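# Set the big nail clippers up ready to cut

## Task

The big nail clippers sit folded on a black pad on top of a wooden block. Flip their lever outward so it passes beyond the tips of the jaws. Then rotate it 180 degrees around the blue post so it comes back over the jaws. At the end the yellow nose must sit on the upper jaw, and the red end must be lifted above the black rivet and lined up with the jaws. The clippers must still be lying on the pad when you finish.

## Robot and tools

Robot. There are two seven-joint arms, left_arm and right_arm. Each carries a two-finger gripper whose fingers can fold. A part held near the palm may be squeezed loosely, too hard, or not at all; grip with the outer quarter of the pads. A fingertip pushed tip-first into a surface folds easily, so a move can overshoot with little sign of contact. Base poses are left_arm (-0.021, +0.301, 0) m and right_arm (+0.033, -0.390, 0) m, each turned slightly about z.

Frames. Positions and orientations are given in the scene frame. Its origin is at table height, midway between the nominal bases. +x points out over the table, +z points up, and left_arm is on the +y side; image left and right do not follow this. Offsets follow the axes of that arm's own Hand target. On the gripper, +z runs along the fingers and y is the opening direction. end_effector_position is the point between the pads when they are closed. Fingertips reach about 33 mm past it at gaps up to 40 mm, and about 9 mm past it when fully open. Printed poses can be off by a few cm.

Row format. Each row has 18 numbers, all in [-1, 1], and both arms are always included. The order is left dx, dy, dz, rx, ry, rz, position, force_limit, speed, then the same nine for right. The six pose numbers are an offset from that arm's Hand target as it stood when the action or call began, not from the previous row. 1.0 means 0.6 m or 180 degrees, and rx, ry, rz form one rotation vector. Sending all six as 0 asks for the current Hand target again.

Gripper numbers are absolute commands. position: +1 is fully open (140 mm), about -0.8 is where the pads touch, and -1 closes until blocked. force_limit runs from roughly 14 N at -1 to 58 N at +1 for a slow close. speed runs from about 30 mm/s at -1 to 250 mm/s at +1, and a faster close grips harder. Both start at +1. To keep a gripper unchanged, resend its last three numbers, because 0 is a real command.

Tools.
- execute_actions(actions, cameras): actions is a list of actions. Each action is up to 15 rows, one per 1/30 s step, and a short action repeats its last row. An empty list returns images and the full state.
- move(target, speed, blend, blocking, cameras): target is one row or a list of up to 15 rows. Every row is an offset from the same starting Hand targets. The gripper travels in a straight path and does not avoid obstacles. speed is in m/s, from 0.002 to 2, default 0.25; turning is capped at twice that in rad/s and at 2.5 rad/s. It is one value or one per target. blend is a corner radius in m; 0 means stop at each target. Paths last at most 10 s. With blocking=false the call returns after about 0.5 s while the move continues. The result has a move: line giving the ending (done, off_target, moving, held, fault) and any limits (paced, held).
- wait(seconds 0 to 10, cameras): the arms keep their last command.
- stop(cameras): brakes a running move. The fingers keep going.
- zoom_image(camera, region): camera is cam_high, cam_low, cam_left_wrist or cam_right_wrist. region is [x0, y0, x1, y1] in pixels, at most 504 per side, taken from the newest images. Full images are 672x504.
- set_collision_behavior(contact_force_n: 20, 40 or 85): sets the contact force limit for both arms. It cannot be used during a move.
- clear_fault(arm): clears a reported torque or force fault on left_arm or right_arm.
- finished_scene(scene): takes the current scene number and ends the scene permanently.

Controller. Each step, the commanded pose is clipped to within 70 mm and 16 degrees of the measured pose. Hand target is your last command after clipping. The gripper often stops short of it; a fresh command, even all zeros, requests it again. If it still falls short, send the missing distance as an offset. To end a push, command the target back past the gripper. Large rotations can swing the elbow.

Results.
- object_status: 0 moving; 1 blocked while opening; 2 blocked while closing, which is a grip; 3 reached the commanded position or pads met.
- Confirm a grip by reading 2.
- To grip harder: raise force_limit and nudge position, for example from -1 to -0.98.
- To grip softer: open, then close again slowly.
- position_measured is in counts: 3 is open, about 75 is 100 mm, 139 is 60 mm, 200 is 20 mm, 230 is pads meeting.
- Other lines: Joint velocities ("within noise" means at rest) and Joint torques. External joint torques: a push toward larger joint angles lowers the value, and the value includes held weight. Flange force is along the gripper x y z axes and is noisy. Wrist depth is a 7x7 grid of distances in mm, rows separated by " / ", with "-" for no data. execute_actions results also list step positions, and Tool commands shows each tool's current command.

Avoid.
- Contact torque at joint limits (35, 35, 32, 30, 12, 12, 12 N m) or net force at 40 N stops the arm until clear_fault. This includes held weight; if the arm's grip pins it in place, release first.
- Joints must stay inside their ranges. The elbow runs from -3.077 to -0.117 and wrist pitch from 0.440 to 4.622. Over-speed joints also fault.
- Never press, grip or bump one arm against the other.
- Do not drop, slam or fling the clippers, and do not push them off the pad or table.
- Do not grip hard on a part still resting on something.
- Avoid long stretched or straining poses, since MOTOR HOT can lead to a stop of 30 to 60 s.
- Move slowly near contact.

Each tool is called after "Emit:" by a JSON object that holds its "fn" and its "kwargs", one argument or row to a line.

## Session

Emit:
{"fn": "execute_actions", "kwargs": {
  "actions": []
}}

Emit:
{"fn": "zoom_image", "kwargs": {
  "camera": "cam_high",
  "region": [200, 180, 400, 340]
}}

Emit:
{"fn": "zoom_image", "kwargs": {
  "camera": "cam_low",
  "region": [140, 160, 300, 300]
}}

Scene clock: 0.00 s.
left_arm: end_effector_position=(+0.6267, +0.0072, +0.3634) position_measured=3 object_status=3 end_effector_quat_wxyz=(+0.078, -0.557, +0.827, +0.007) | right_arm: end_effector_position=(+0.4535, -0.3666, +0.1838) position_measured=3 object_status=3 end_effector_quat_wxyz=(-0.241, +0.297, +0.924, -0.022)
Joint positions: left_arm=[-0.499 0.494 -0.046 -1.03 0.167 1.584 -0.113] | right_arm=[0.033 0.115 -0.025 -2.01 0.098 1.644 2.144]
Joint velocities: within noise
Joint torques (N m): no reading
External joint torques (N m): no reading
Flange force (N): no reading
Wrist depth (mm): cam_left_wrist=[425 422 417 413 306 293 396 / 460 456 451 433 320 317 327 / 1426 496 488 485 349 333 338 / 1629 143 539 536 512 365 128 / - 576 596 590 582 587 110 / - 2002 667 659 646 640 653 / - 2322 2250 747 735 2140 2059] | cam_right_wrist=[- 412 - 352 342 325 310 / 1715 - 371 352 336 320 306 / 1664 387 365 348 328 314 302 / 1640 146 358 341 326 313 136 / - 365 350 335 318 305 122 / - 364 347 330 315 300 288 / - 359 340 325 309 296 287]
Hand target: left_arm +0.6267, +0.0072, +0.3634; +0.078, -0.557, +0.827, +0.007 | right_arm +0.4535, -0.3666, +0.1838; -0.241, +0.297, +0.924, -0.022
Tool commands: left_gripper/position=+1.0 left_gripper/force_limit=+1.0 left_gripper/speed=+1.0 right_gripper/position=+1.0 right_gripper/force_limit=+1.0 right_gripper/speed=+1.0

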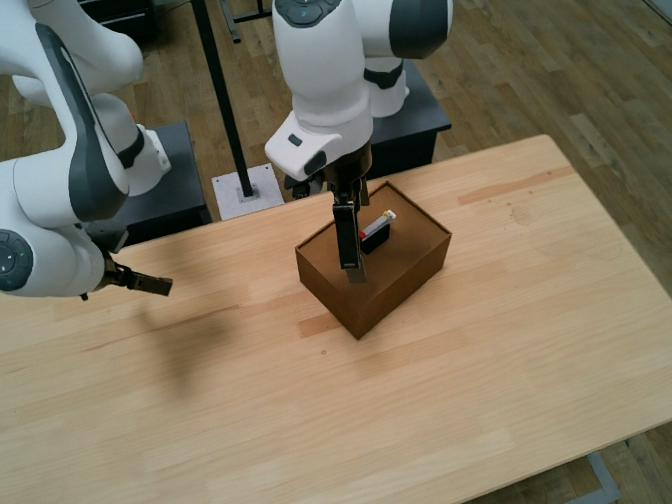

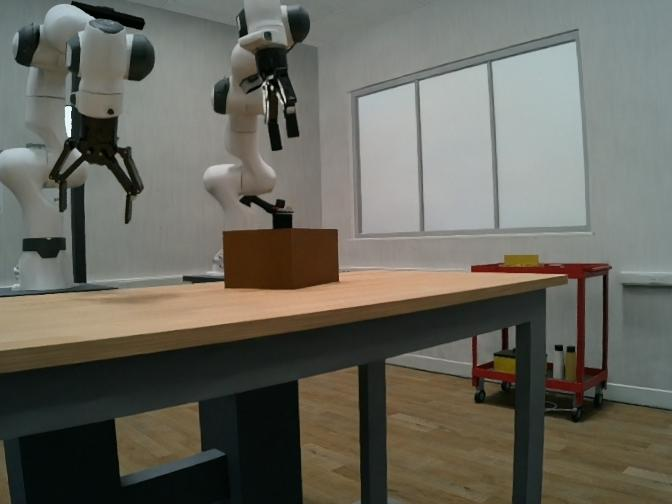

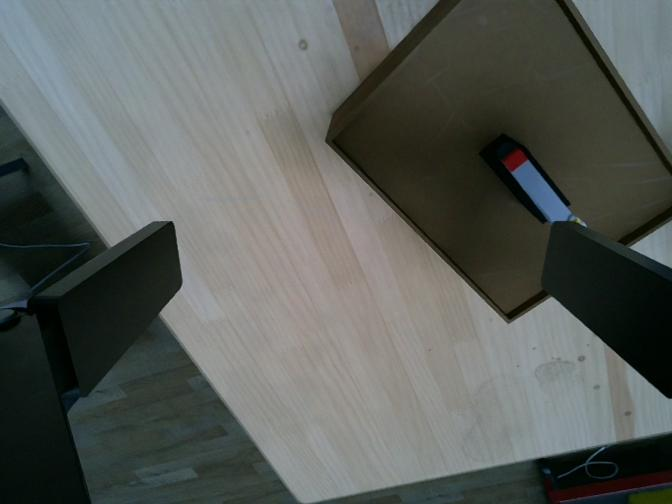

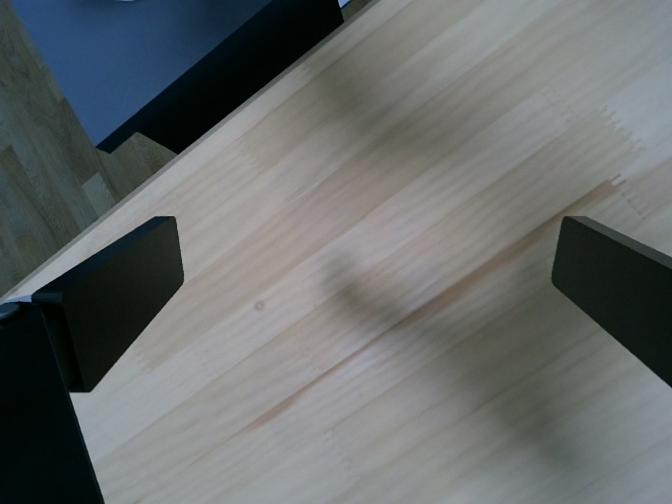

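Scaled by 2.520 from the camera's 672x504 image, which has a finer 960x720 frame.

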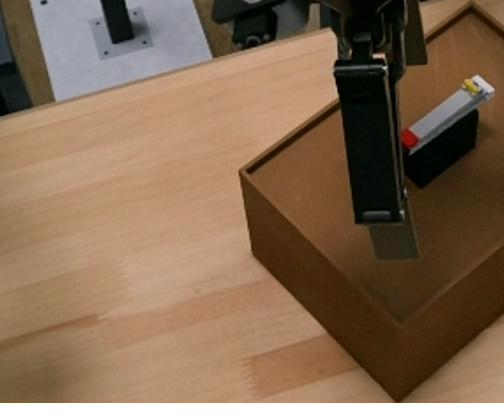

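Scaled by 3.150 from the camera's 672x504 image, which has a finer 960x720 frame.

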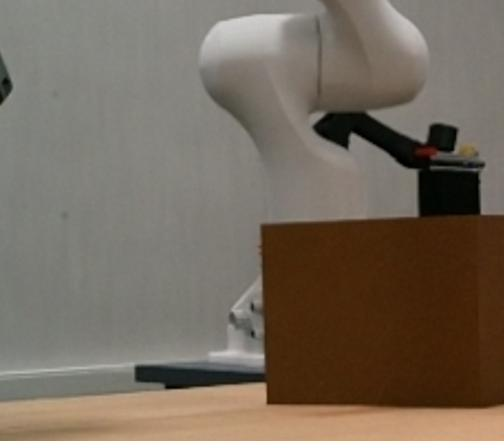

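Emit:
{"fn": "move", "kwargs": {
  "target": [-0.0142,0.1842,-0.0062,-0.0412,0.0307,-0.2723,-0.45,-1,0, 0.189,0.5093,-0.1758,-0.18,0.361,0.041,-0.5,-1,0],
  "speed": 0.25,
  "cameras": ["all"]
}}

Emit:
{"fn": "zoom_image", "kwargs": {
  "camera": "cam_right_wrist",
  "region": [270, 150, 470, 350]
}}

Emit:
{"fn": "zoom_image", "kwargs": {
  "camera": "cam_left_wrist",
  "region": [250, 100, 450, 320]
}}

Emit:
{"fn": "zoom_image", "kwargs": {
  "camera": "cam_low",
  "region": [220, 160, 340, 260]
}}

Scene clock: 7.90 s.
left_arm: end_effector_position=(+0.5275, +0.0579, +0.3590) position_measured=186 object_status=3 end_effector_quat_wxyz=(-0.001, +0.851, -0.526, -0.001) | right_arm: end_effector_position=(+0.5848, -0.0635, +0.2705) position_measured=192 object_status=3 end_effector_quat_wxyz=(+0.603, -0.367, -0.604, -0.369)
Joint positions: left_arm=[-0.534 0.127 0.084 -1.549 -0.008 1.673 -0.875] | right_arm=[-0.087 0.801 0.185 -1.438 1.182 1.289 2.453]
Joint velocities: left_arm=[0.001 0 0 0 0 0 -0.006] | right_arm=[within noise]
Joint torques (N m): left_arm=[-0.06 -37.56 0.53 23.81 0.69 2.92 -0.34] | right_arm=[0 -48.96 5.52 23.43 3.1 -1.48 0.06]
External joint torques (N m): left_arm=[0.01 -1.3 0.14 -0.72 -0.12 0.27 -0.34] | right_arm=[-0.01 2.26 -0.82 1.88 0.49 0.16 0.03]
Flange force (N): left_arm=[-5.9 5.5 3.4] | right_arm=[-4.6 15.6 -7.6]
Wrist depth (mm): cam_left_wrist=[413 415 409 313 413 425 427 / 437 442 444 313 331 451 460 / 467 470 471 289 350 485 1399 / 502 503 370 294 142 1495 1692 / 535 - 92 565 87 87 1641 / - - - 600 - - 70 / - - - 653 - - -] | cam_right_wrist=[2740 669 - - - - - / 671 698 - - - - - / 3120 754 - - 3164 3256 2956 / - 783 4493 138 - 848 775 / 2808 - 90 329 - - 667 / - - - 294 - - - / - - - - - - -]
Hand target: left_arm +0.5275, +0.0565, +0.3598; +0.000, +0.853, -0.522, +0.000 | right_arm +0.5860, -0.0626, +0.2700; +0.603, -0.369, -0.603, -0.369
Off the commanded pose: left_arm 0.002 m, 1 deg | right_arm 0.002 m, 0 deg.
move: done

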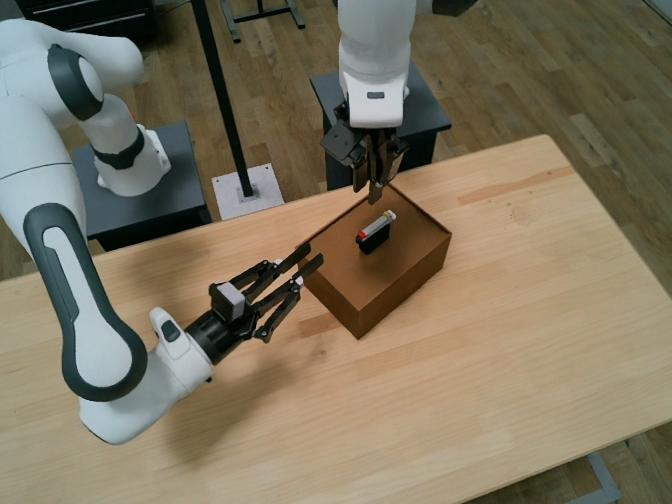

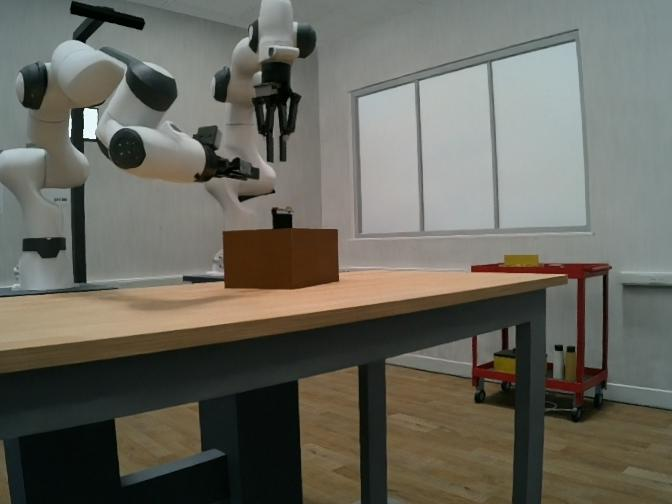

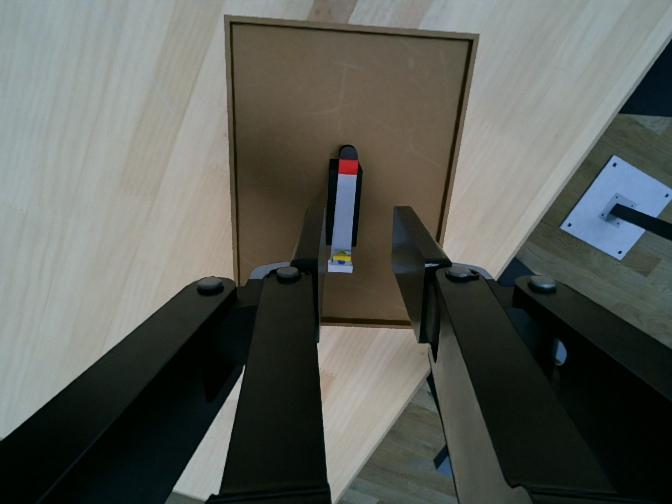

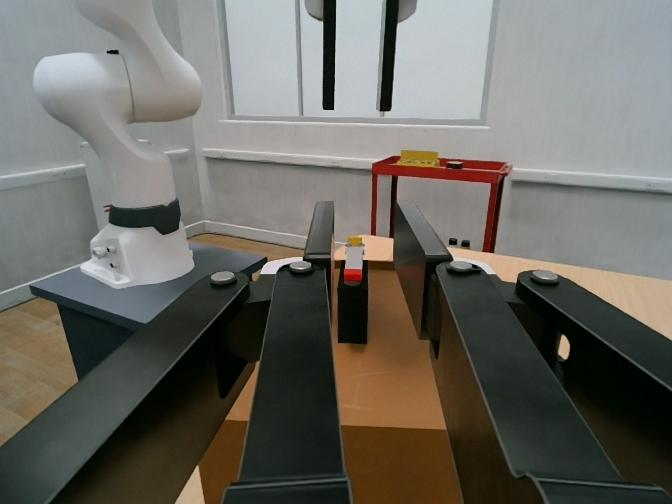

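Scaled by 2.520 from the camera's 672x504 image, which has a finer 960x720 frame.

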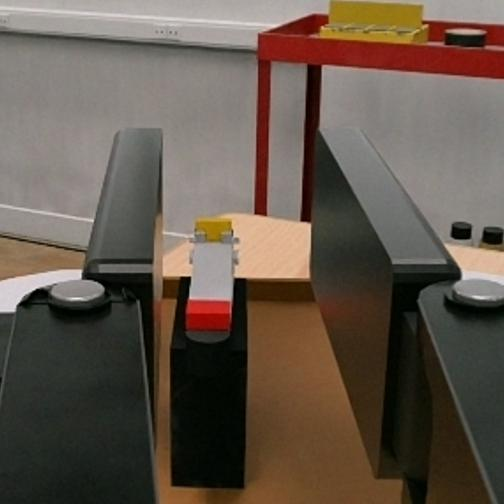

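Scaled by 2.291 from the camera's 672x504 image, which has a finer 960x720 frame.

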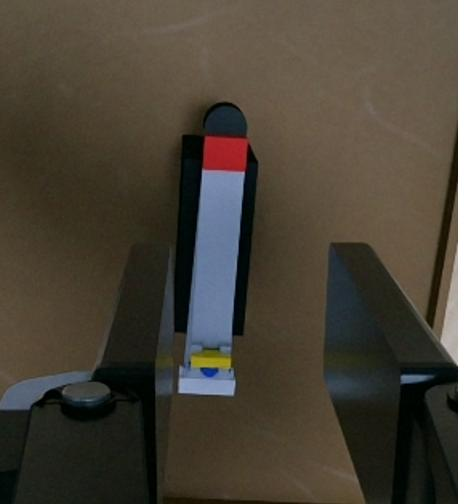

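Scaled by 4.200 from the camera's 672x504 image, which has a finer 960x720 frame.

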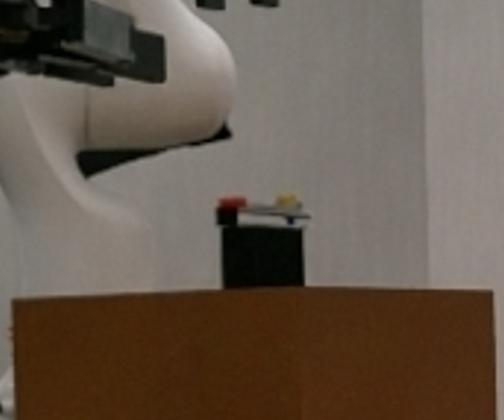

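Emit:
{"fn": "move", "kwargs": {
  "target": [0,0,0,0,0,0,-0.45,-1,0, -0.1167,-0.015,0.1333,-0.02,0.0167,0,-0.5,-1,0],
  "speed": 0.12,
  "cameras": ["cam_low","cam_right_wrist","cam_left_wrist"]
}}

Emit:
{"fn": "zoom_image", "kwargs": {
  "camera": "cam_right_wrist",
  "region": [290, 150, 450, 310]
}}

Emit:
{"fn": "zoom_image", "kwargs": {
  "camera": "cam_low",
  "region": [220, 170, 320, 250]
}}

Emit:
{"fn": "zoom_image", "kwargs": {
  "camera": "cam_left_wrist",
  "region": [250, 80, 450, 300]
}}

Scene clock: 12.43 s.
left_arm: end_effector_position=(+0.5275, +0.0579, +0.3590) position_measured=186 object_status=3 end_effector_quat_wxyz=(-0.001, +0.851, -0.525, -0.001) | right_arm: end_effector_position=(+0.5404, +0.0044, +0.2005) position_measured=192 object_status=3 end_effector_quat_wxyz=(+0.609, -0.378, -0.575, -0.395)
Joint positions: left_arm=[-0.534 0.127 0.084 -1.549 -0.008 1.673 -0.877] | right_arm=[-0.019 0.806 0.218 -1.664 1.271 1.455 2.275]
Joint velocities: left_arm=[within noise] | right_arm=[0 0 0 -0.001 0 0.001 -0.006]
Joint torques (N m): left_arm=[-0.05 -37.53 0.53 23.79 0.71 2.92 -0.25] | right_arm=[-0.2 -47.31 6.46 20.56 2.35 -1.96 -0.17]
External joint torques (N m): left_arm=[-0.03 -1.21 0.1 -0.75 -0.1 0.27 -0.25] | right_arm=[0.09 1.54 -0.49 1.22 0.49 0.14 -0.2]
Flange force (N): left_arm=[-5.9 5.3 3.5] | right_arm=[-4.5 8.5 -2.2]
Wrist depth (mm): cam_left_wrist=[414 415 405 309 317 424 425 / 438 440 432 320 330 451 460 / 468 472 454 338 349 485 1364 / 503 505 363 295 142 1505 1516 / 532 - 92 564 87 87 1593 / - - - 598 - - 70 / - - - 653 - - -] | cam_right_wrist=[555 612 - - - - - / 573 636 - - - - - / 610 653 - 2203 2181 - - / 633 649 - 204 - 715 749 / - - 90 226 - - 556 / - - - 179 - - - / - - - 140 - - -]
Hand target: left_arm +0.5275, +0.0565, +0.3598; +0.000, +0.853, -0.522, +0.000 | right_arm +0.5415, +0.0045, +0.1999; +0.607, -0.378, -0.575, -0.397
Off the commanded pose: left_arm 0.002 m, 0 deg | right_arm 0.001 m, 0 deg.
move: done
Images, in order (width x height): cam_low 672x504, cam_left_wrist 672x504, cam_right_wrist 672x504.

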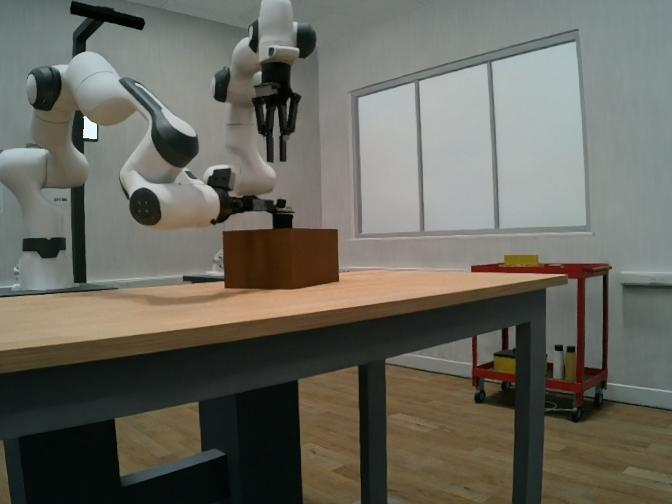

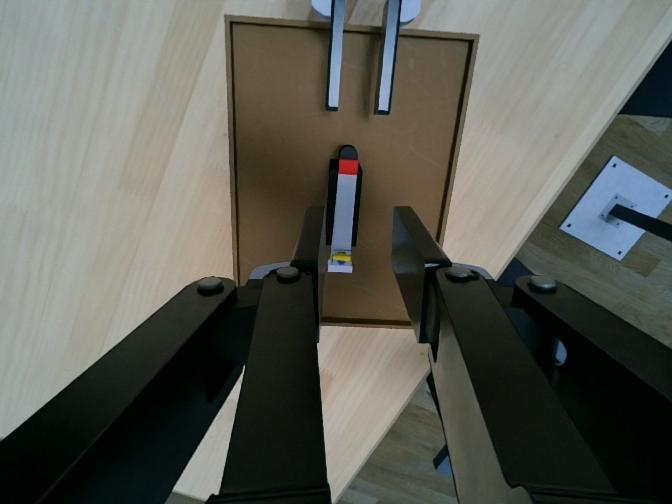

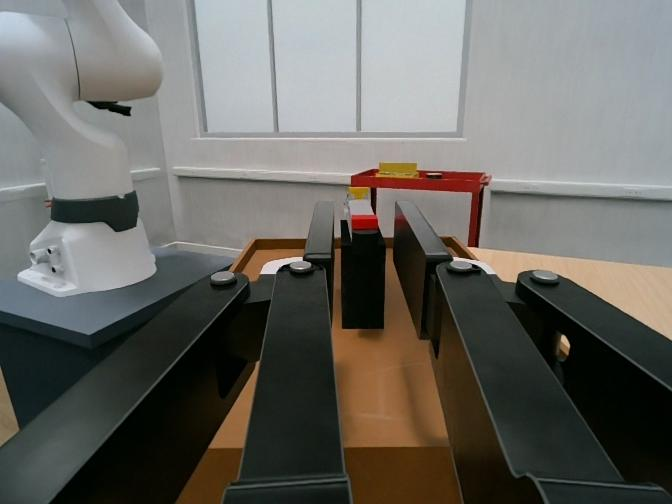

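Scaled by 3.150 from the camera's 672x504 image, which has a finer 960x720 frame.

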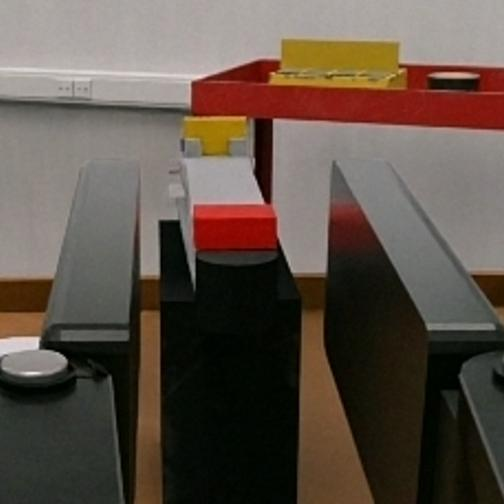

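Scaled by 5.040 from the camera's 672x504 image, which has a finer 960x720 frame.

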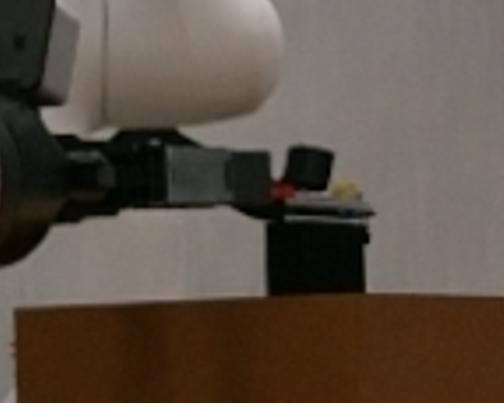

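Scaled by 2.291 from the camera's 672x504 image, which has a finer 960x720 frame.

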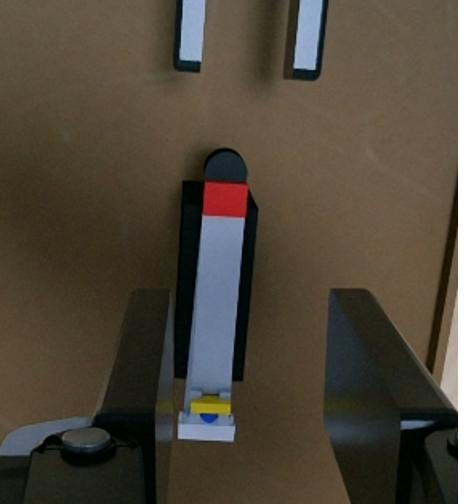

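Emit:
{"fn": "move", "kwargs": {
  "target": [0,0,0,0,0,0,-0.45,-1,0, -0.0405,0.0053,0,0,0,0,-0.5,-1,0],
  "speed": 0.06,
  "cameras": ["cam_low","cam_right_wrist","cam_left_wrist"]
}}

Emit:
{"fn": "zoom_image", "kwargs": {
  "camera": "cam_right_wrist",
  "region": [290, 130, 450, 290]
}}

Emit:
{"fn": "zoom_image", "kwargs": {
  "camera": "cam_low",
  "region": [220, 170, 320, 250]
}}

Emit:
{"fn": "zoom_image", "kwargs": {
  "camera": "cam_left_wrist",
  "region": [270, 80, 430, 240]
}}

Scene clock: 14.93 s.
left_arm: end_effector_position=(+0.5275, +0.0579, +0.3590) position_measured=186 object_status=3 end_effector_quat_wxyz=(-0.001, +0.851, -0.525, -0.001) | right_arm: end_effector_position=(+0.5436, +0.0066, +0.1775) position_measured=192 object_status=3 end_effector_quat_wxyz=(+0.609, -0.379, -0.572, -0.397)
Joint positions: left_arm=[-0.534 0.127 0.084 -1.549 -0.008 1.673 -0.877] | right_arm=[-0.011 0.863 0.214 -1.63 1.269 1.463 2.256]
Joint velocities: left_arm=[within noise] | right_arm=[0 -0.001 0 0 -0.002 0 -0.006]
Joint torques (N m): left_arm=[-0.03 -37.47 0.49 23.77 0.73 2.91 -0.22] | right_arm=[0.24 -47.17 6.23 21.41 1.44 -2.03 -0.24]
External joint torques (N m): left_arm=[0.2 -1.21 0.25 -0.76 -0.06 0.26 -0.22] | right_arm=[0.64 2.72 -0.93 2.23 -0.37 0.11 -0.27]
Flange force (N): left_arm=[-6.1 5.0 3.5] | right_arm=[-9.0 15.7 -5.0]
Wrist depth (mm): cam_left_wrist=[414 416 409 310 317 425 427 / 440 443 328 321 332 453 458 / 469 473 457 343 464 483 1445 / 504 505 496 299 142 1020 1617 / 534 - 91 387 87 87 1617 / - - - 596 - - 70 / - - - 655 - - -] | cam_right_wrist=[551 596 - - - - - / 573 3624 - - - - - / 610 665 - 196 2416 - - / 626 683 - 219 - 677 638 / - - 90 180 - - 500 / - - - 133 132 - - / - - - 136 138 - -]
Hand target: left_arm +0.5275, +0.0565, +0.3598; +0.000, +0.853, -0.522, +0.000 | right_arm +0.5439, +0.0069, +0.1757; +0.607, -0.378, -0.575, -0.397
Off the commanded pose: left_arm 0.002 m, 0 deg | right_arm 0.002 m, 0 deg.
move: done
Images, in order (width x height): cam_low 672x504, cam_left_wrist 672x504, cam_right_wrist 672x504.

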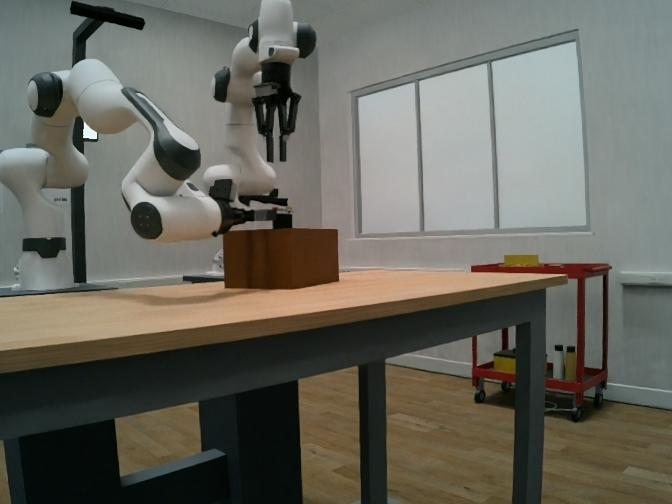

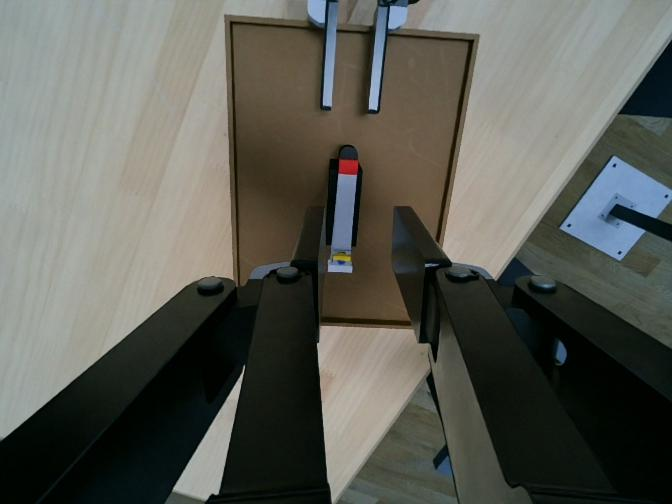

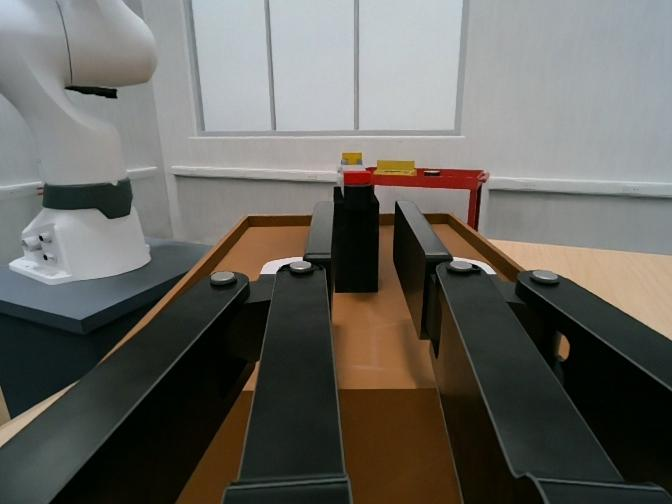

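Scaled by 3.150 from the camera's 672x504 image, which has a finer 960x720 frame.

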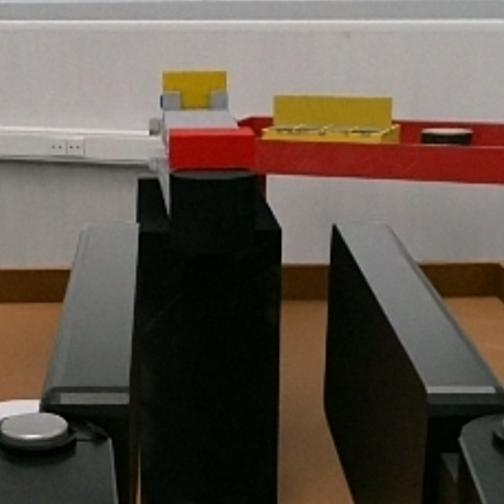

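Scaled by 5.040 from the camera's 672x504 image, which has a finer 960x720 frame.

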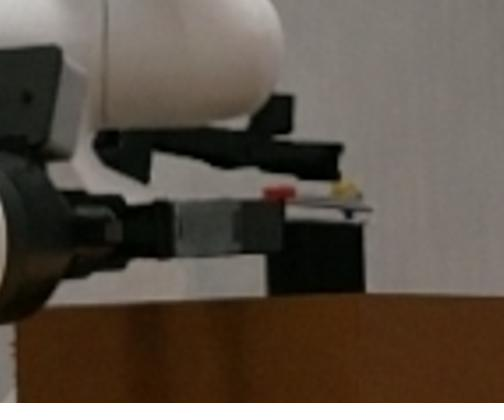

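Scaled by 3.150 from the camera's 672x504 image, which has a finer 960x720 frame.

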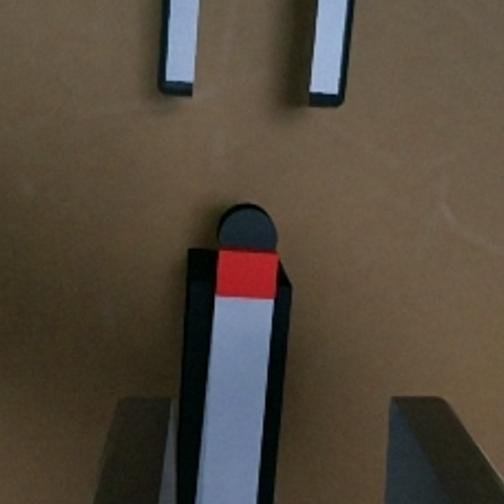

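Emit:
{"fn": "move", "kwargs": {
  "target": [
    [0,0,0,0,0,0,-0.45,-1,0, -0.0017,-0.0027,0.02,0,0,0,-0.5,-1,0],
    [0,0,0,0,0,0,-0.45,-1,0, -0.0017,-0.0027,0.0645,0,0,0,-0.5,-1,0]
  ],
  "speed": 0.05,
  "blend": 0.005,
  "cameras": ["cam_low","cam_right_wrist","cam_left_wrist"]
}}

Emit:
{"fn": "zoom_image", "kwargs": {
  "camera": "cam_right_wrist",
  "region": [290, 130, 450, 290]
}}

Emit:
{"fn": "zoom_image", "kwargs": {
  "camera": "cam_low",
  "region": [220, 170, 320, 250]
}}

Emit:
{"fn": "zoom_image", "kwargs": {
  "camera": "cam_left_wrist",
  "region": [270, 80, 430, 240]
}}

Scene clock: 17.67 s.
left_arm: end_effector_position=(+0.5275, +0.0579, +0.3590) position_measured=186 object_status=3 end_effector_quat_wxyz=(-0.001, +0.851, -0.525, -0.001) | right_arm: end_effector_position=(+0.5261, +0.0413, +0.1774) position_measured=192 object_status=3 end_effector_quat_wxyz=(+0.609, -0.378, -0.574, -0.395)
Joint positions: left_arm=[-0.534 0.127 0.084 -1.549 -0.008 1.673 -0.877] | right_arm=[0.031 0.84 0.236 -1.676 1.302 1.517 2.237]
Joint velocities: left_arm=[within noise] | right_arm=[0 -0.002 0 -0.001 0 0.003 -0.005]
Joint torques (N m): left_arm=[-0.04 -37.46 0.5 23.8 0.7 2.9 -0.22] | right_arm=[-0.19 -47.54 6.99 20.1 2.15 -2.02 -0.18]
External joint torques (N m): left_arm=[0.14 -1.2 0.22 -0.73 -0.09 0.25 -0.22] | right_arm=[-0.06 1.55 -0.68 1.17 0.5 0.16 -0.21]
Flange force (N): left_arm=[-5.9 4.9 3.3] | right_arm=[-4.9 8.1 -1.8]
Wrist depth (mm): cam_left_wrist=[414 415 409 259 262 425 425 / 440 440 432 269 328 451 456 / 471 468 353 288 354 483 1331 / 503 506 495 298 142 1029 1559 / 534 - 91 394 87 87 1617 / - - - 596 - - 70 / - - - 653 - - -] | cam_right_wrist=[522 602 - - - - - / 547 - - - - - - / 576 628 - 196 - - - / 599 629 294 159 - 663 653 / - - 90 180 120 - 504 / - - - - - - - / - - - - - - -]
Hand target: left_arm +0.5275, +0.0565, +0.3598; +0.000, +0.853, -0.522, +0.000 | right_arm +0.5270, +0.0418, +0.1767; +0.607, -0.378, -0.575, -0.397
Off the commanded pose: left_arm 0.002 m, 0 deg | right_arm 0.001 m, 0 deg.
move: done
Images, in order (width x height): cam_low 672x504, cam_left_wrist 672x504, cam_right_wrist 672x504.

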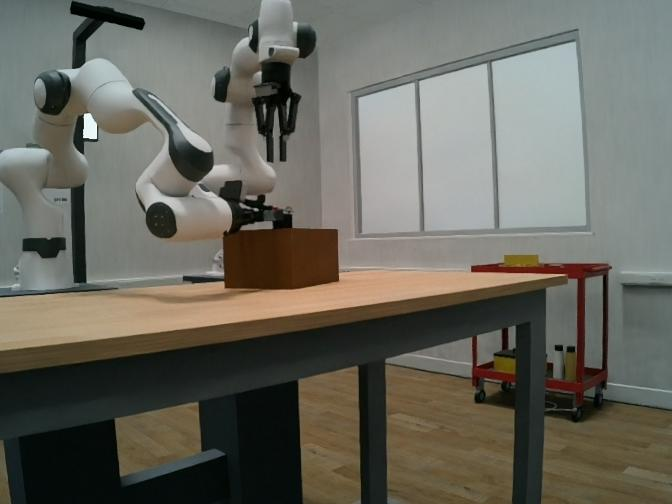

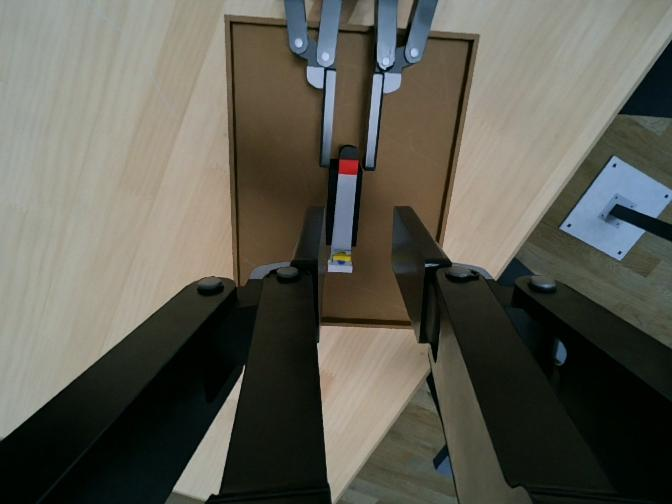

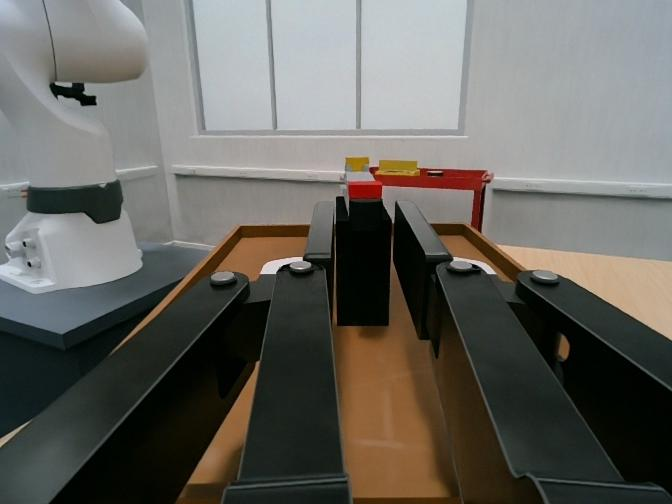

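Scaled by 3.150 from the camera's 672x504 image, which has a finer 960x720 frame.

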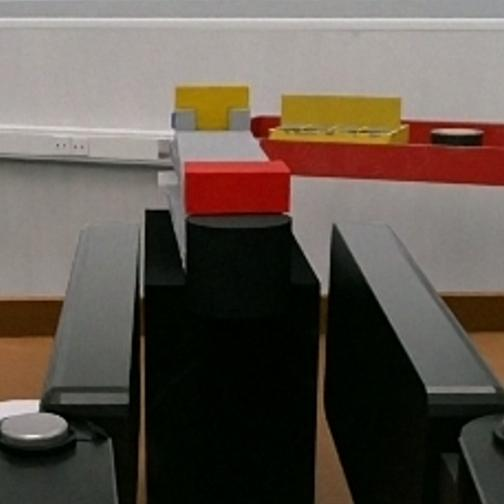

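Scaled by 5.040 from the camera's 672x504 image, which has a finer 960x720 frame.

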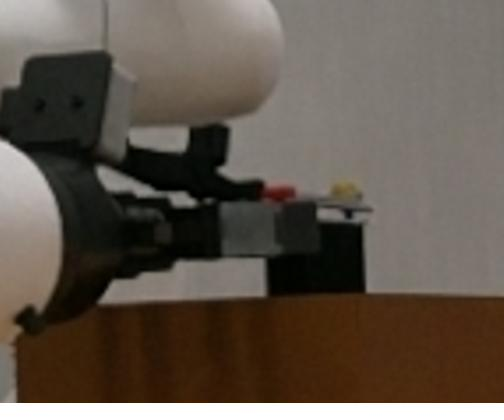

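Scaled by 3.150 from the camera's 672x504 image, which has a finer 960x720 frame.

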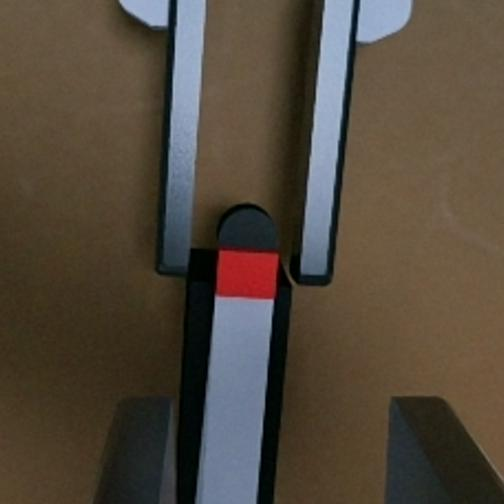

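Emit:
{"fn": "move", "kwargs": {
  "target": [0,0,0,0,0,0,-0.45,-1,0, 0,0,-0.0095,0,0,0,-0.5,-1,0],
  "speed": 0.04,
  "cameras": ["cam_left_wrist"]
}}

Emit:
{"fn": "zoom_image", "kwargs": {
  "camera": "cam_left_wrist",
  "region": [300, 120, 400, 220]
}}

Scene clock: 19.47 s.
left_arm: end_effector_position=(+0.5275, +0.0579, +0.3590) position_measured=186 object_status=3 end_effector_quat_wxyz=(-0.001, +0.851, -0.525, -0.001) | right_arm: end_effector_position=(+0.5296, +0.0378, +0.1764) position_measured=192 object_status=3 end_effector_quat_wxyz=(+0.606, -0.380, -0.575, -0.397)
Joint positions: left_arm=[-0.534 0.127 0.084 -1.549 -0.008 1.673 -0.877] | right_arm=[0.028 0.84 0.232 -1.674 1.302 1.517 2.236]
Joint torques (N m): left_arm=[0.01 -37.51 0.48 23.8 0.72 2.92 -0.25] | right_arm=[-0.44 -46.19 6.74 21.27 1.24 -2.36 -0.13]
External joint torques (N m): left_arm=[0.01 -1.22 0.03 -0.74 -0.09 0.27 -0.25] | right_arm=[-0.37 2.79 -0.86 2.38 -0.42 -0.19 -0.16]
Flange force (N): left_arm=[-5.8 5.3 3.5] | right_arm=[-8.9 15.9 -5.5]
Wrist depth (mm): cam_left_wrist=[413 415 409 266 311 426 427 / 439 443 432 316 323 451 461 / 469 470 357 338 354 481 1426 / 503 505 371 299 142 1495 1548 / 531 - 92 558 87 87 1617 / - - - 596 - - 70 / - - - 651 - - -] | cam_right_wrist=[532 587 - - - 2995 - / 553 4884 - 2808 - - - / 573 3744 - 194 2612 3304 2643 / 596 622 242 182 293 669 673 / - - 90 166 - - 500 / - - - - - - - / - - - - - - -]
Hand target: left_arm +0.5275, +0.0565, +0.3598; +0.000, +0.853, -0.522, +0.000 | right_arm +0.5293, +0.0366, +0.1764; +0.607, -0.378, -0.575, -0.397
Off the commanded pose: left_arm 0.002 m, 0 deg | right_arm 0.001 m, 0 deg.
move: done
Images, in order (width x height): cam_left_wrist 672x504.

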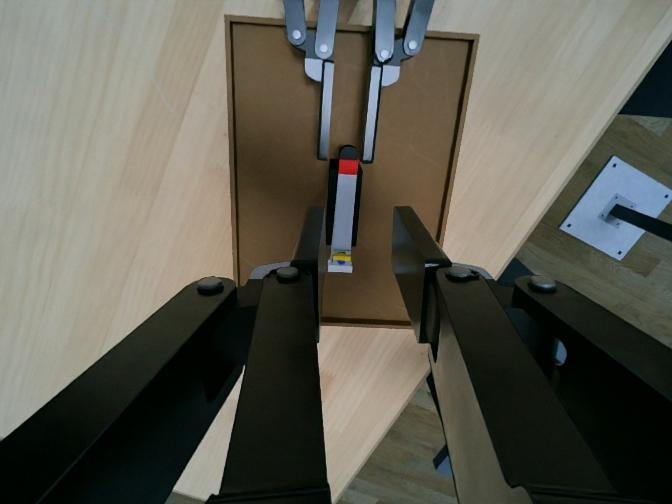

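Scaled by 5.040 from the camera's 672x504 image, which has a finer 960x720 frame.

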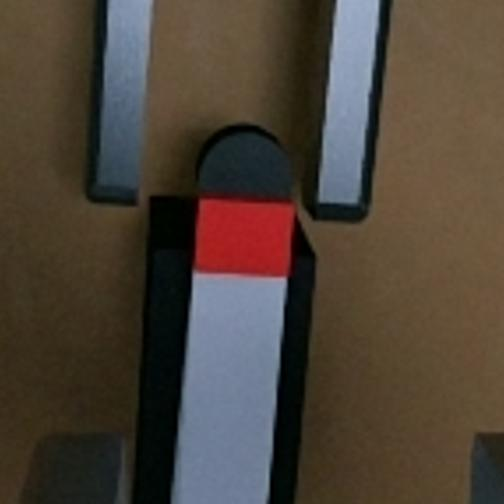

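Emit:
{"fn": "execute_actions", "kwargs": {
  "actions": [
    [[0,0,0,0,0,0,-0.45,-1,0, 0,0,0,0,0,0,-1,-1,-1]],
    [[0,0,0,0,0,0,-0.45,-1,0, 0,0,0,0,0,0,-1,-1,-1]],
    [[0,0,0,0,0,0,-0.45,-1,0, 0,0,0,0,0,0,-1,-1,-1]]
  ],
  "cameras": ["cam_right_wrist","cam_left_wrist"]
}}

Emit:
{"fn": "zoom_image", "kwargs": {
  "camera": "cam_left_wrist",
  "region": [270, 100, 430, 300]
}}

Emit:
{"fn": "zoom_image", "kwargs": {
  "camera": "cam_right_wrist",
  "region": [290, 130, 450, 290]
}}

Scene clock: 21.77 s.
left_arm: end_effector_position=(+0.5275, +0.0579, +0.3590) position_measured=186 object_status=3 end_effector_quat_wxyz=(-0.001, +0.851, -0.525, -0.001) | right_arm: end_effector_position=(+0.5295, +0.0377, +0.1764) position_measured=211 object_status=2 end_effector_quat_wxyz=(+0.606, -0.380, -0.575, -0.397)
Joint positions: left_arm=[-0.534 0.127 0.084 -1.549 -0.008 1.673 -0.877] | right_arm=[0.028 0.84 0.232 -1.674 1.302 1.517 2.236]
Joint torques (N m): left_arm=[-0.03 -37.56 0.49 23.83 0.72 2.93 -0.21] | right_arm=[-0.44 -46.19 6.78 21.26 1.3 -2.33 -0.14]
External joint torques (N m): left_arm=[-0.11 -1.21 -0.03 -0.75 -0.1 0.28 -0.2] | right_arm=[-0.21 2.67 -0.7 2.45 -0.35 -0.17 -0.17]
External joint torques at the end of the 1st action: left_arm=[0.03 -1.41 0.06 -0.63 -0.08 0.28 -0.2] | right_arm=[-0.08 2.82 -0.61 2.33 -0.38 -0.2 -0.15]
External joint torques at the end of the 2nd action: left_arm=[-0.06 -1.12 0.03 -0.82 -0.12 0.25 -0.26] | right_arm=[-0.24 2.83 -0.67 2.37 -0.37 -0.2 -0.15]
Flange force (N): left_arm=[-5.8 5.4 3.5] | right_arm=[-8.8 16.1 -5.1]
Flange force at the end of the 1st action (N): left_arm=[-6.0 5.3 3.2] | right_arm=[-8.9 16.0 -5.0]
Flange force at the end of the 2nd action (N): left_arm=[-5.8 5.4 3.6] | right_arm=[-9.0 16.1 -5.2]
Wrist depth (mm): cam_left_wrist=[412 417 410 263 302 425 424 / 439 441 431 314 - 451 461 / 466 469 463 286 486 483 1593 / 501 508 503 295 142 527 1537 / 534 - 92 394 87 87 1617 / - - - 596 - - 70 / - - - 653 - - -] | cam_right_wrist=[529 582 3566 - - - - / 555 - - - - - - / 570 - 3941 235 2808 - - / 601 628 339 137 263 644 663 / - - 91 90 - - 500 / - - - - - - - / - - - - - - -]
Hand target: left_arm +0.5275, +0.0565, +0.3598; +0.000, +0.853, -0.522, +0.000 | right_arm +0.5293, +0.0366, +0.1764; +0.607, -0.378, -0.575, -0.397
Off the commanded pose: left_arm 0.002 m, 0 deg | right_arm 0.001 m, 0 deg.
Step readings (end_effector_position of left_arm | right_arm; steps 1 to 15: 1st action; 16 to 30: 2nd action; 31 to 45: 3rd action):
0: (+0.5275, +0.0579, +0.3590) | (+0.5296, +0.0378, +0.1764)
1: (+0.5275, +0.0579, +0.3590) | (+0.5296, +0.0378, +0.1764)
2: (+0.5275, +0.0579, +0.3590) | (+0.5296, +0.0378, +0.1764)
4: (+0.5275, +0.0579, +0.3590) | (+0.5296, +0.0378, +0.1764)
8: (+0.5275, +0.0579, +0.3590) | (+0.5296, +0.0378, +0.1764)
15: (+0.5275, +0.0579, +0.3590) | (+0.5295, +0.0377, +0.1764)
16: (+0.5275, +0.0579, +0.3590) | (+0.5295, +0.0377, +0.1764)
17: (+0.5275, +0.0579, +0.3590) | (+0.5295, +0.0377, +0.1764)
19: (+0.5275, +0.0579, +0.3590) | (+0.5295, +0.0377, +0.1764)
23: (+0.5275, +0.0579, +0.3590) | (+0.5295, +0.0377, +0.1764)
30: (+0.5275, +0.0579, +0.3590) | (+0.5295, +0.0377, +0.1764)
31: (+0.5275, +0.0579, +0.3590) | (+0.5295, +0.0377, +0.1764)
32: (+0.5275, +0.0579, +0.3590) | (+0.5295, +0.0377, +0.1764)
34: (+0.5275, +0.0579, +0.3590) | (+0.5295, +0.0377, +0.1764)
38: (+0.5275, +0.0579, +0.3590) | (+0.5295, +0.0377, +0.1764)
45: (+0.5275, +0.0579, +0.3590) | (+0.5295, +0.0377, +0.1764)
Images, in order (width x height): cam_left_wrist 672x504, cam_right_wrist 672x504.

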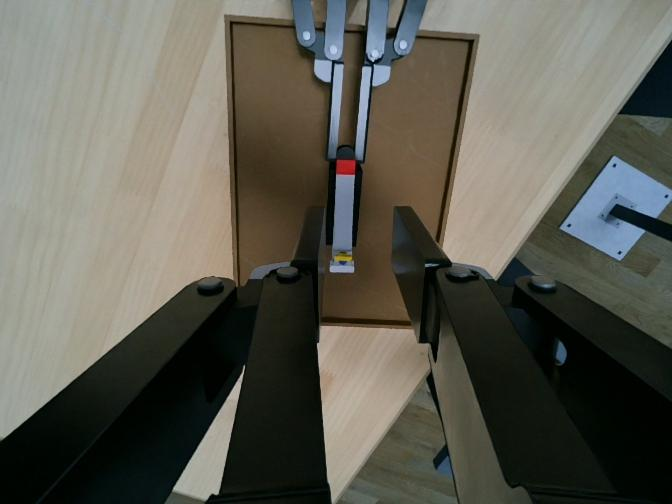

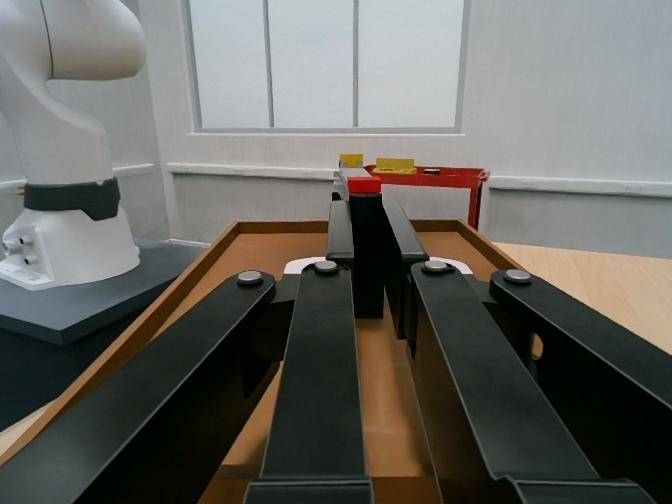

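Scaled by 2.520 from the camera's 672x504 image, which has a finer 960x720 frame.

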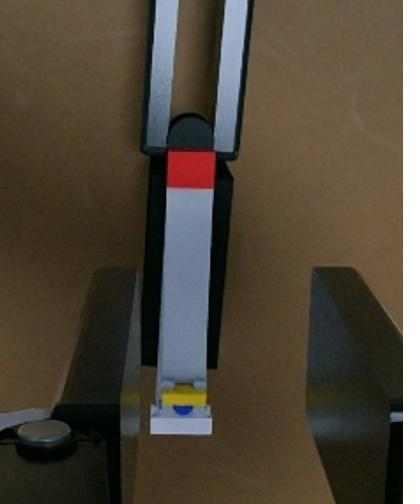

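Scaled by 3.150 from the camera's 672x504 image, which has a finer 960x720 frame.

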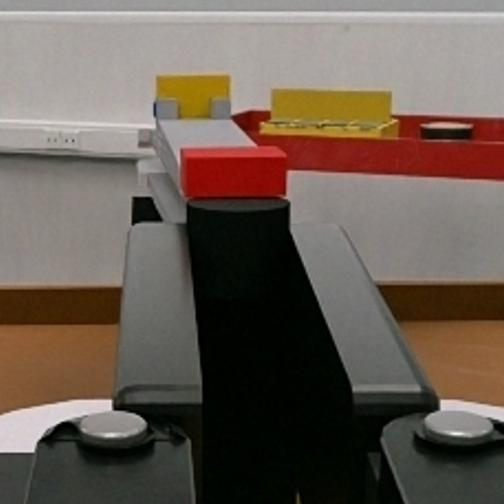

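Emit:
{"fn": "move", "kwargs": {
  "target": [0.0015,0.0003,0.11,0.0128,0,0.0085,-0.45,-1,-1, 0,0,0,0,0,0,-1,-1,-1],
  "speed": 0.12,
  "cameras": ["cam_left_wrist","cam_right_wrist"]
}}

Emit:
{"fn": "zoom_image", "kwargs": {
  "camera": "cam_left_wrist",
  "region": [270, 120, 430, 320]
}}

Emit:
{"fn": "zoom_image", "kwargs": {
  "camera": "cam_right_wrist",
  "region": [290, 50, 450, 210]
}}

Scene clock: 24.37 s.
left_arm: end_effector_position=(+0.5271, +0.0560, +0.2930) position_measured=186 object_status=3 end_effector_quat_wxyz=(-0.015, +0.845, -0.535, +0.009) | right_arm: end_effector_position=(+0.5295, +0.0377, +0.1764) position_measured=211 object_status=2 end_effector_quat_wxyz=(+0.606, -0.380, -0.575, -0.397)
Joint positions: left_arm=[-0.549 0.099 0.081 -1.76 0.02 1.881 -0.878] | right_arm=[0.028 0.84 0.232 -1.674 1.302 1.517 2.236]
Joint velocities: left_arm=[0.001 0 0 -0.001 0.001 0.005 -0.001] | right_arm=[within noise]
Joint torques (N m): left_arm=[-0.42 -36.71 0.35 24.12 1.07 3.11 -0.22] | right_arm=[-0.42 -46.16 6.82 21.29 1.28 -2.35 -0.11]
External joint torques (N m): left_arm=[-0.23 -1.03 0.18 -0.8 0.26 0.4 -0.22] | right_arm=[-0.1 2.78 -0.6 2.43 -0.37 -0.19 -0.14]
Flange force (N): left_arm=[-5.1 5.0 2.4] | right_arm=[-9.0 16.4 -5.0]
Wrist depth (mm): cam_left_wrist=[366 364 248 205 207 357 358 / 388 387 262 259 263 380 382 / 413 412 281 223 280 408 402 / 444 444 298 229 142 436 1455 / 468 - 92 326 87 87 1495 / - - - 527 - - 70 / - - - 562 - - -] | cam_right_wrist=[532 584 - - - - - / 547 3209 4320 2956 - - - / 587 4239 5912 165 3078 - - / 601 633 - 137 137 640 631 / 503 - 90 90 - - 501 / - - - - - - - / - - - - - - -]
Hand target: left_arm +0.5278, +0.0556, +0.2938; -0.017, +0.846, -0.533, +0.011 | right_arm +0.5293, +0.0366, +0.1764; +0.607, -0.378, -0.575, -0.397
Off the commanded pose: left_arm 0.001 m, 0 deg | right_arm 0.001 m, 0 deg.
move: done
Images, in order (width x height): cam_left_wrist 672x504, cam_right_wrist 672x504.

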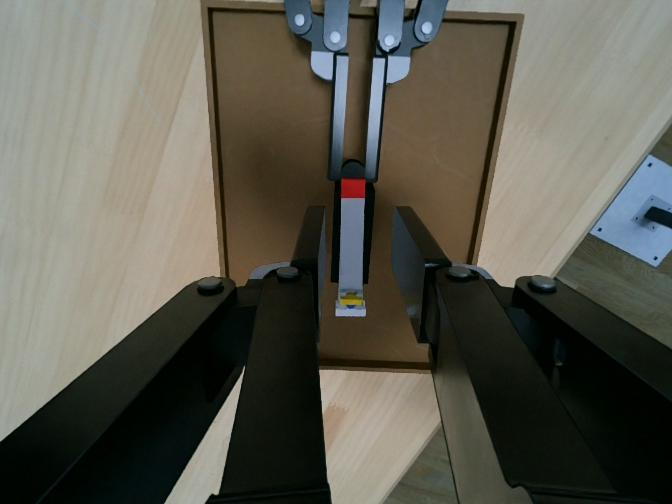

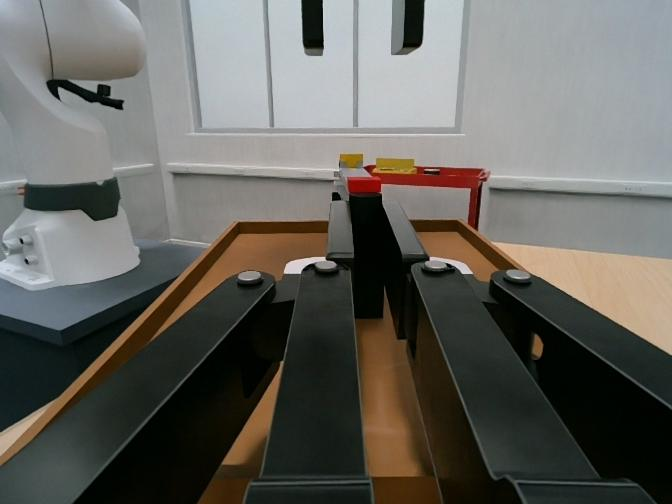

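Scaled by 2.520 from the camera's 672x504 image, which has a finer 960x720 frame.

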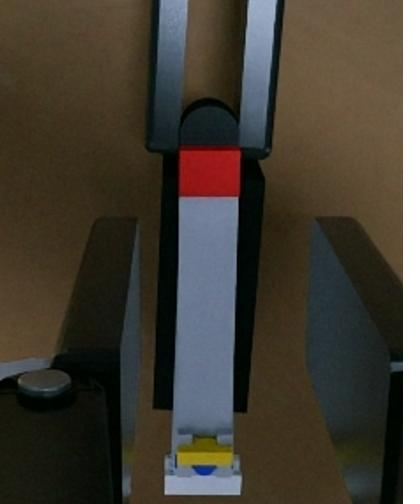

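Scaled by 3.150 from the camera's 672x504 image, which has a finer 960x720 frame.

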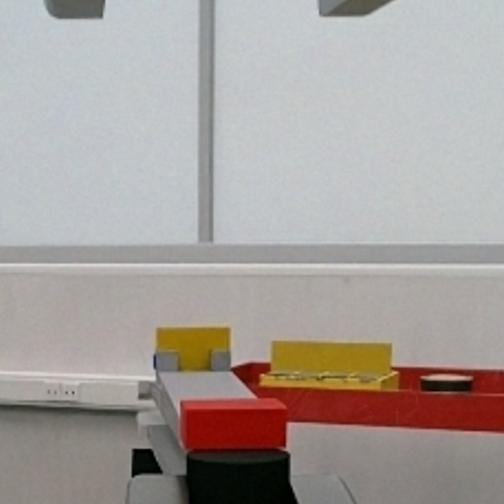

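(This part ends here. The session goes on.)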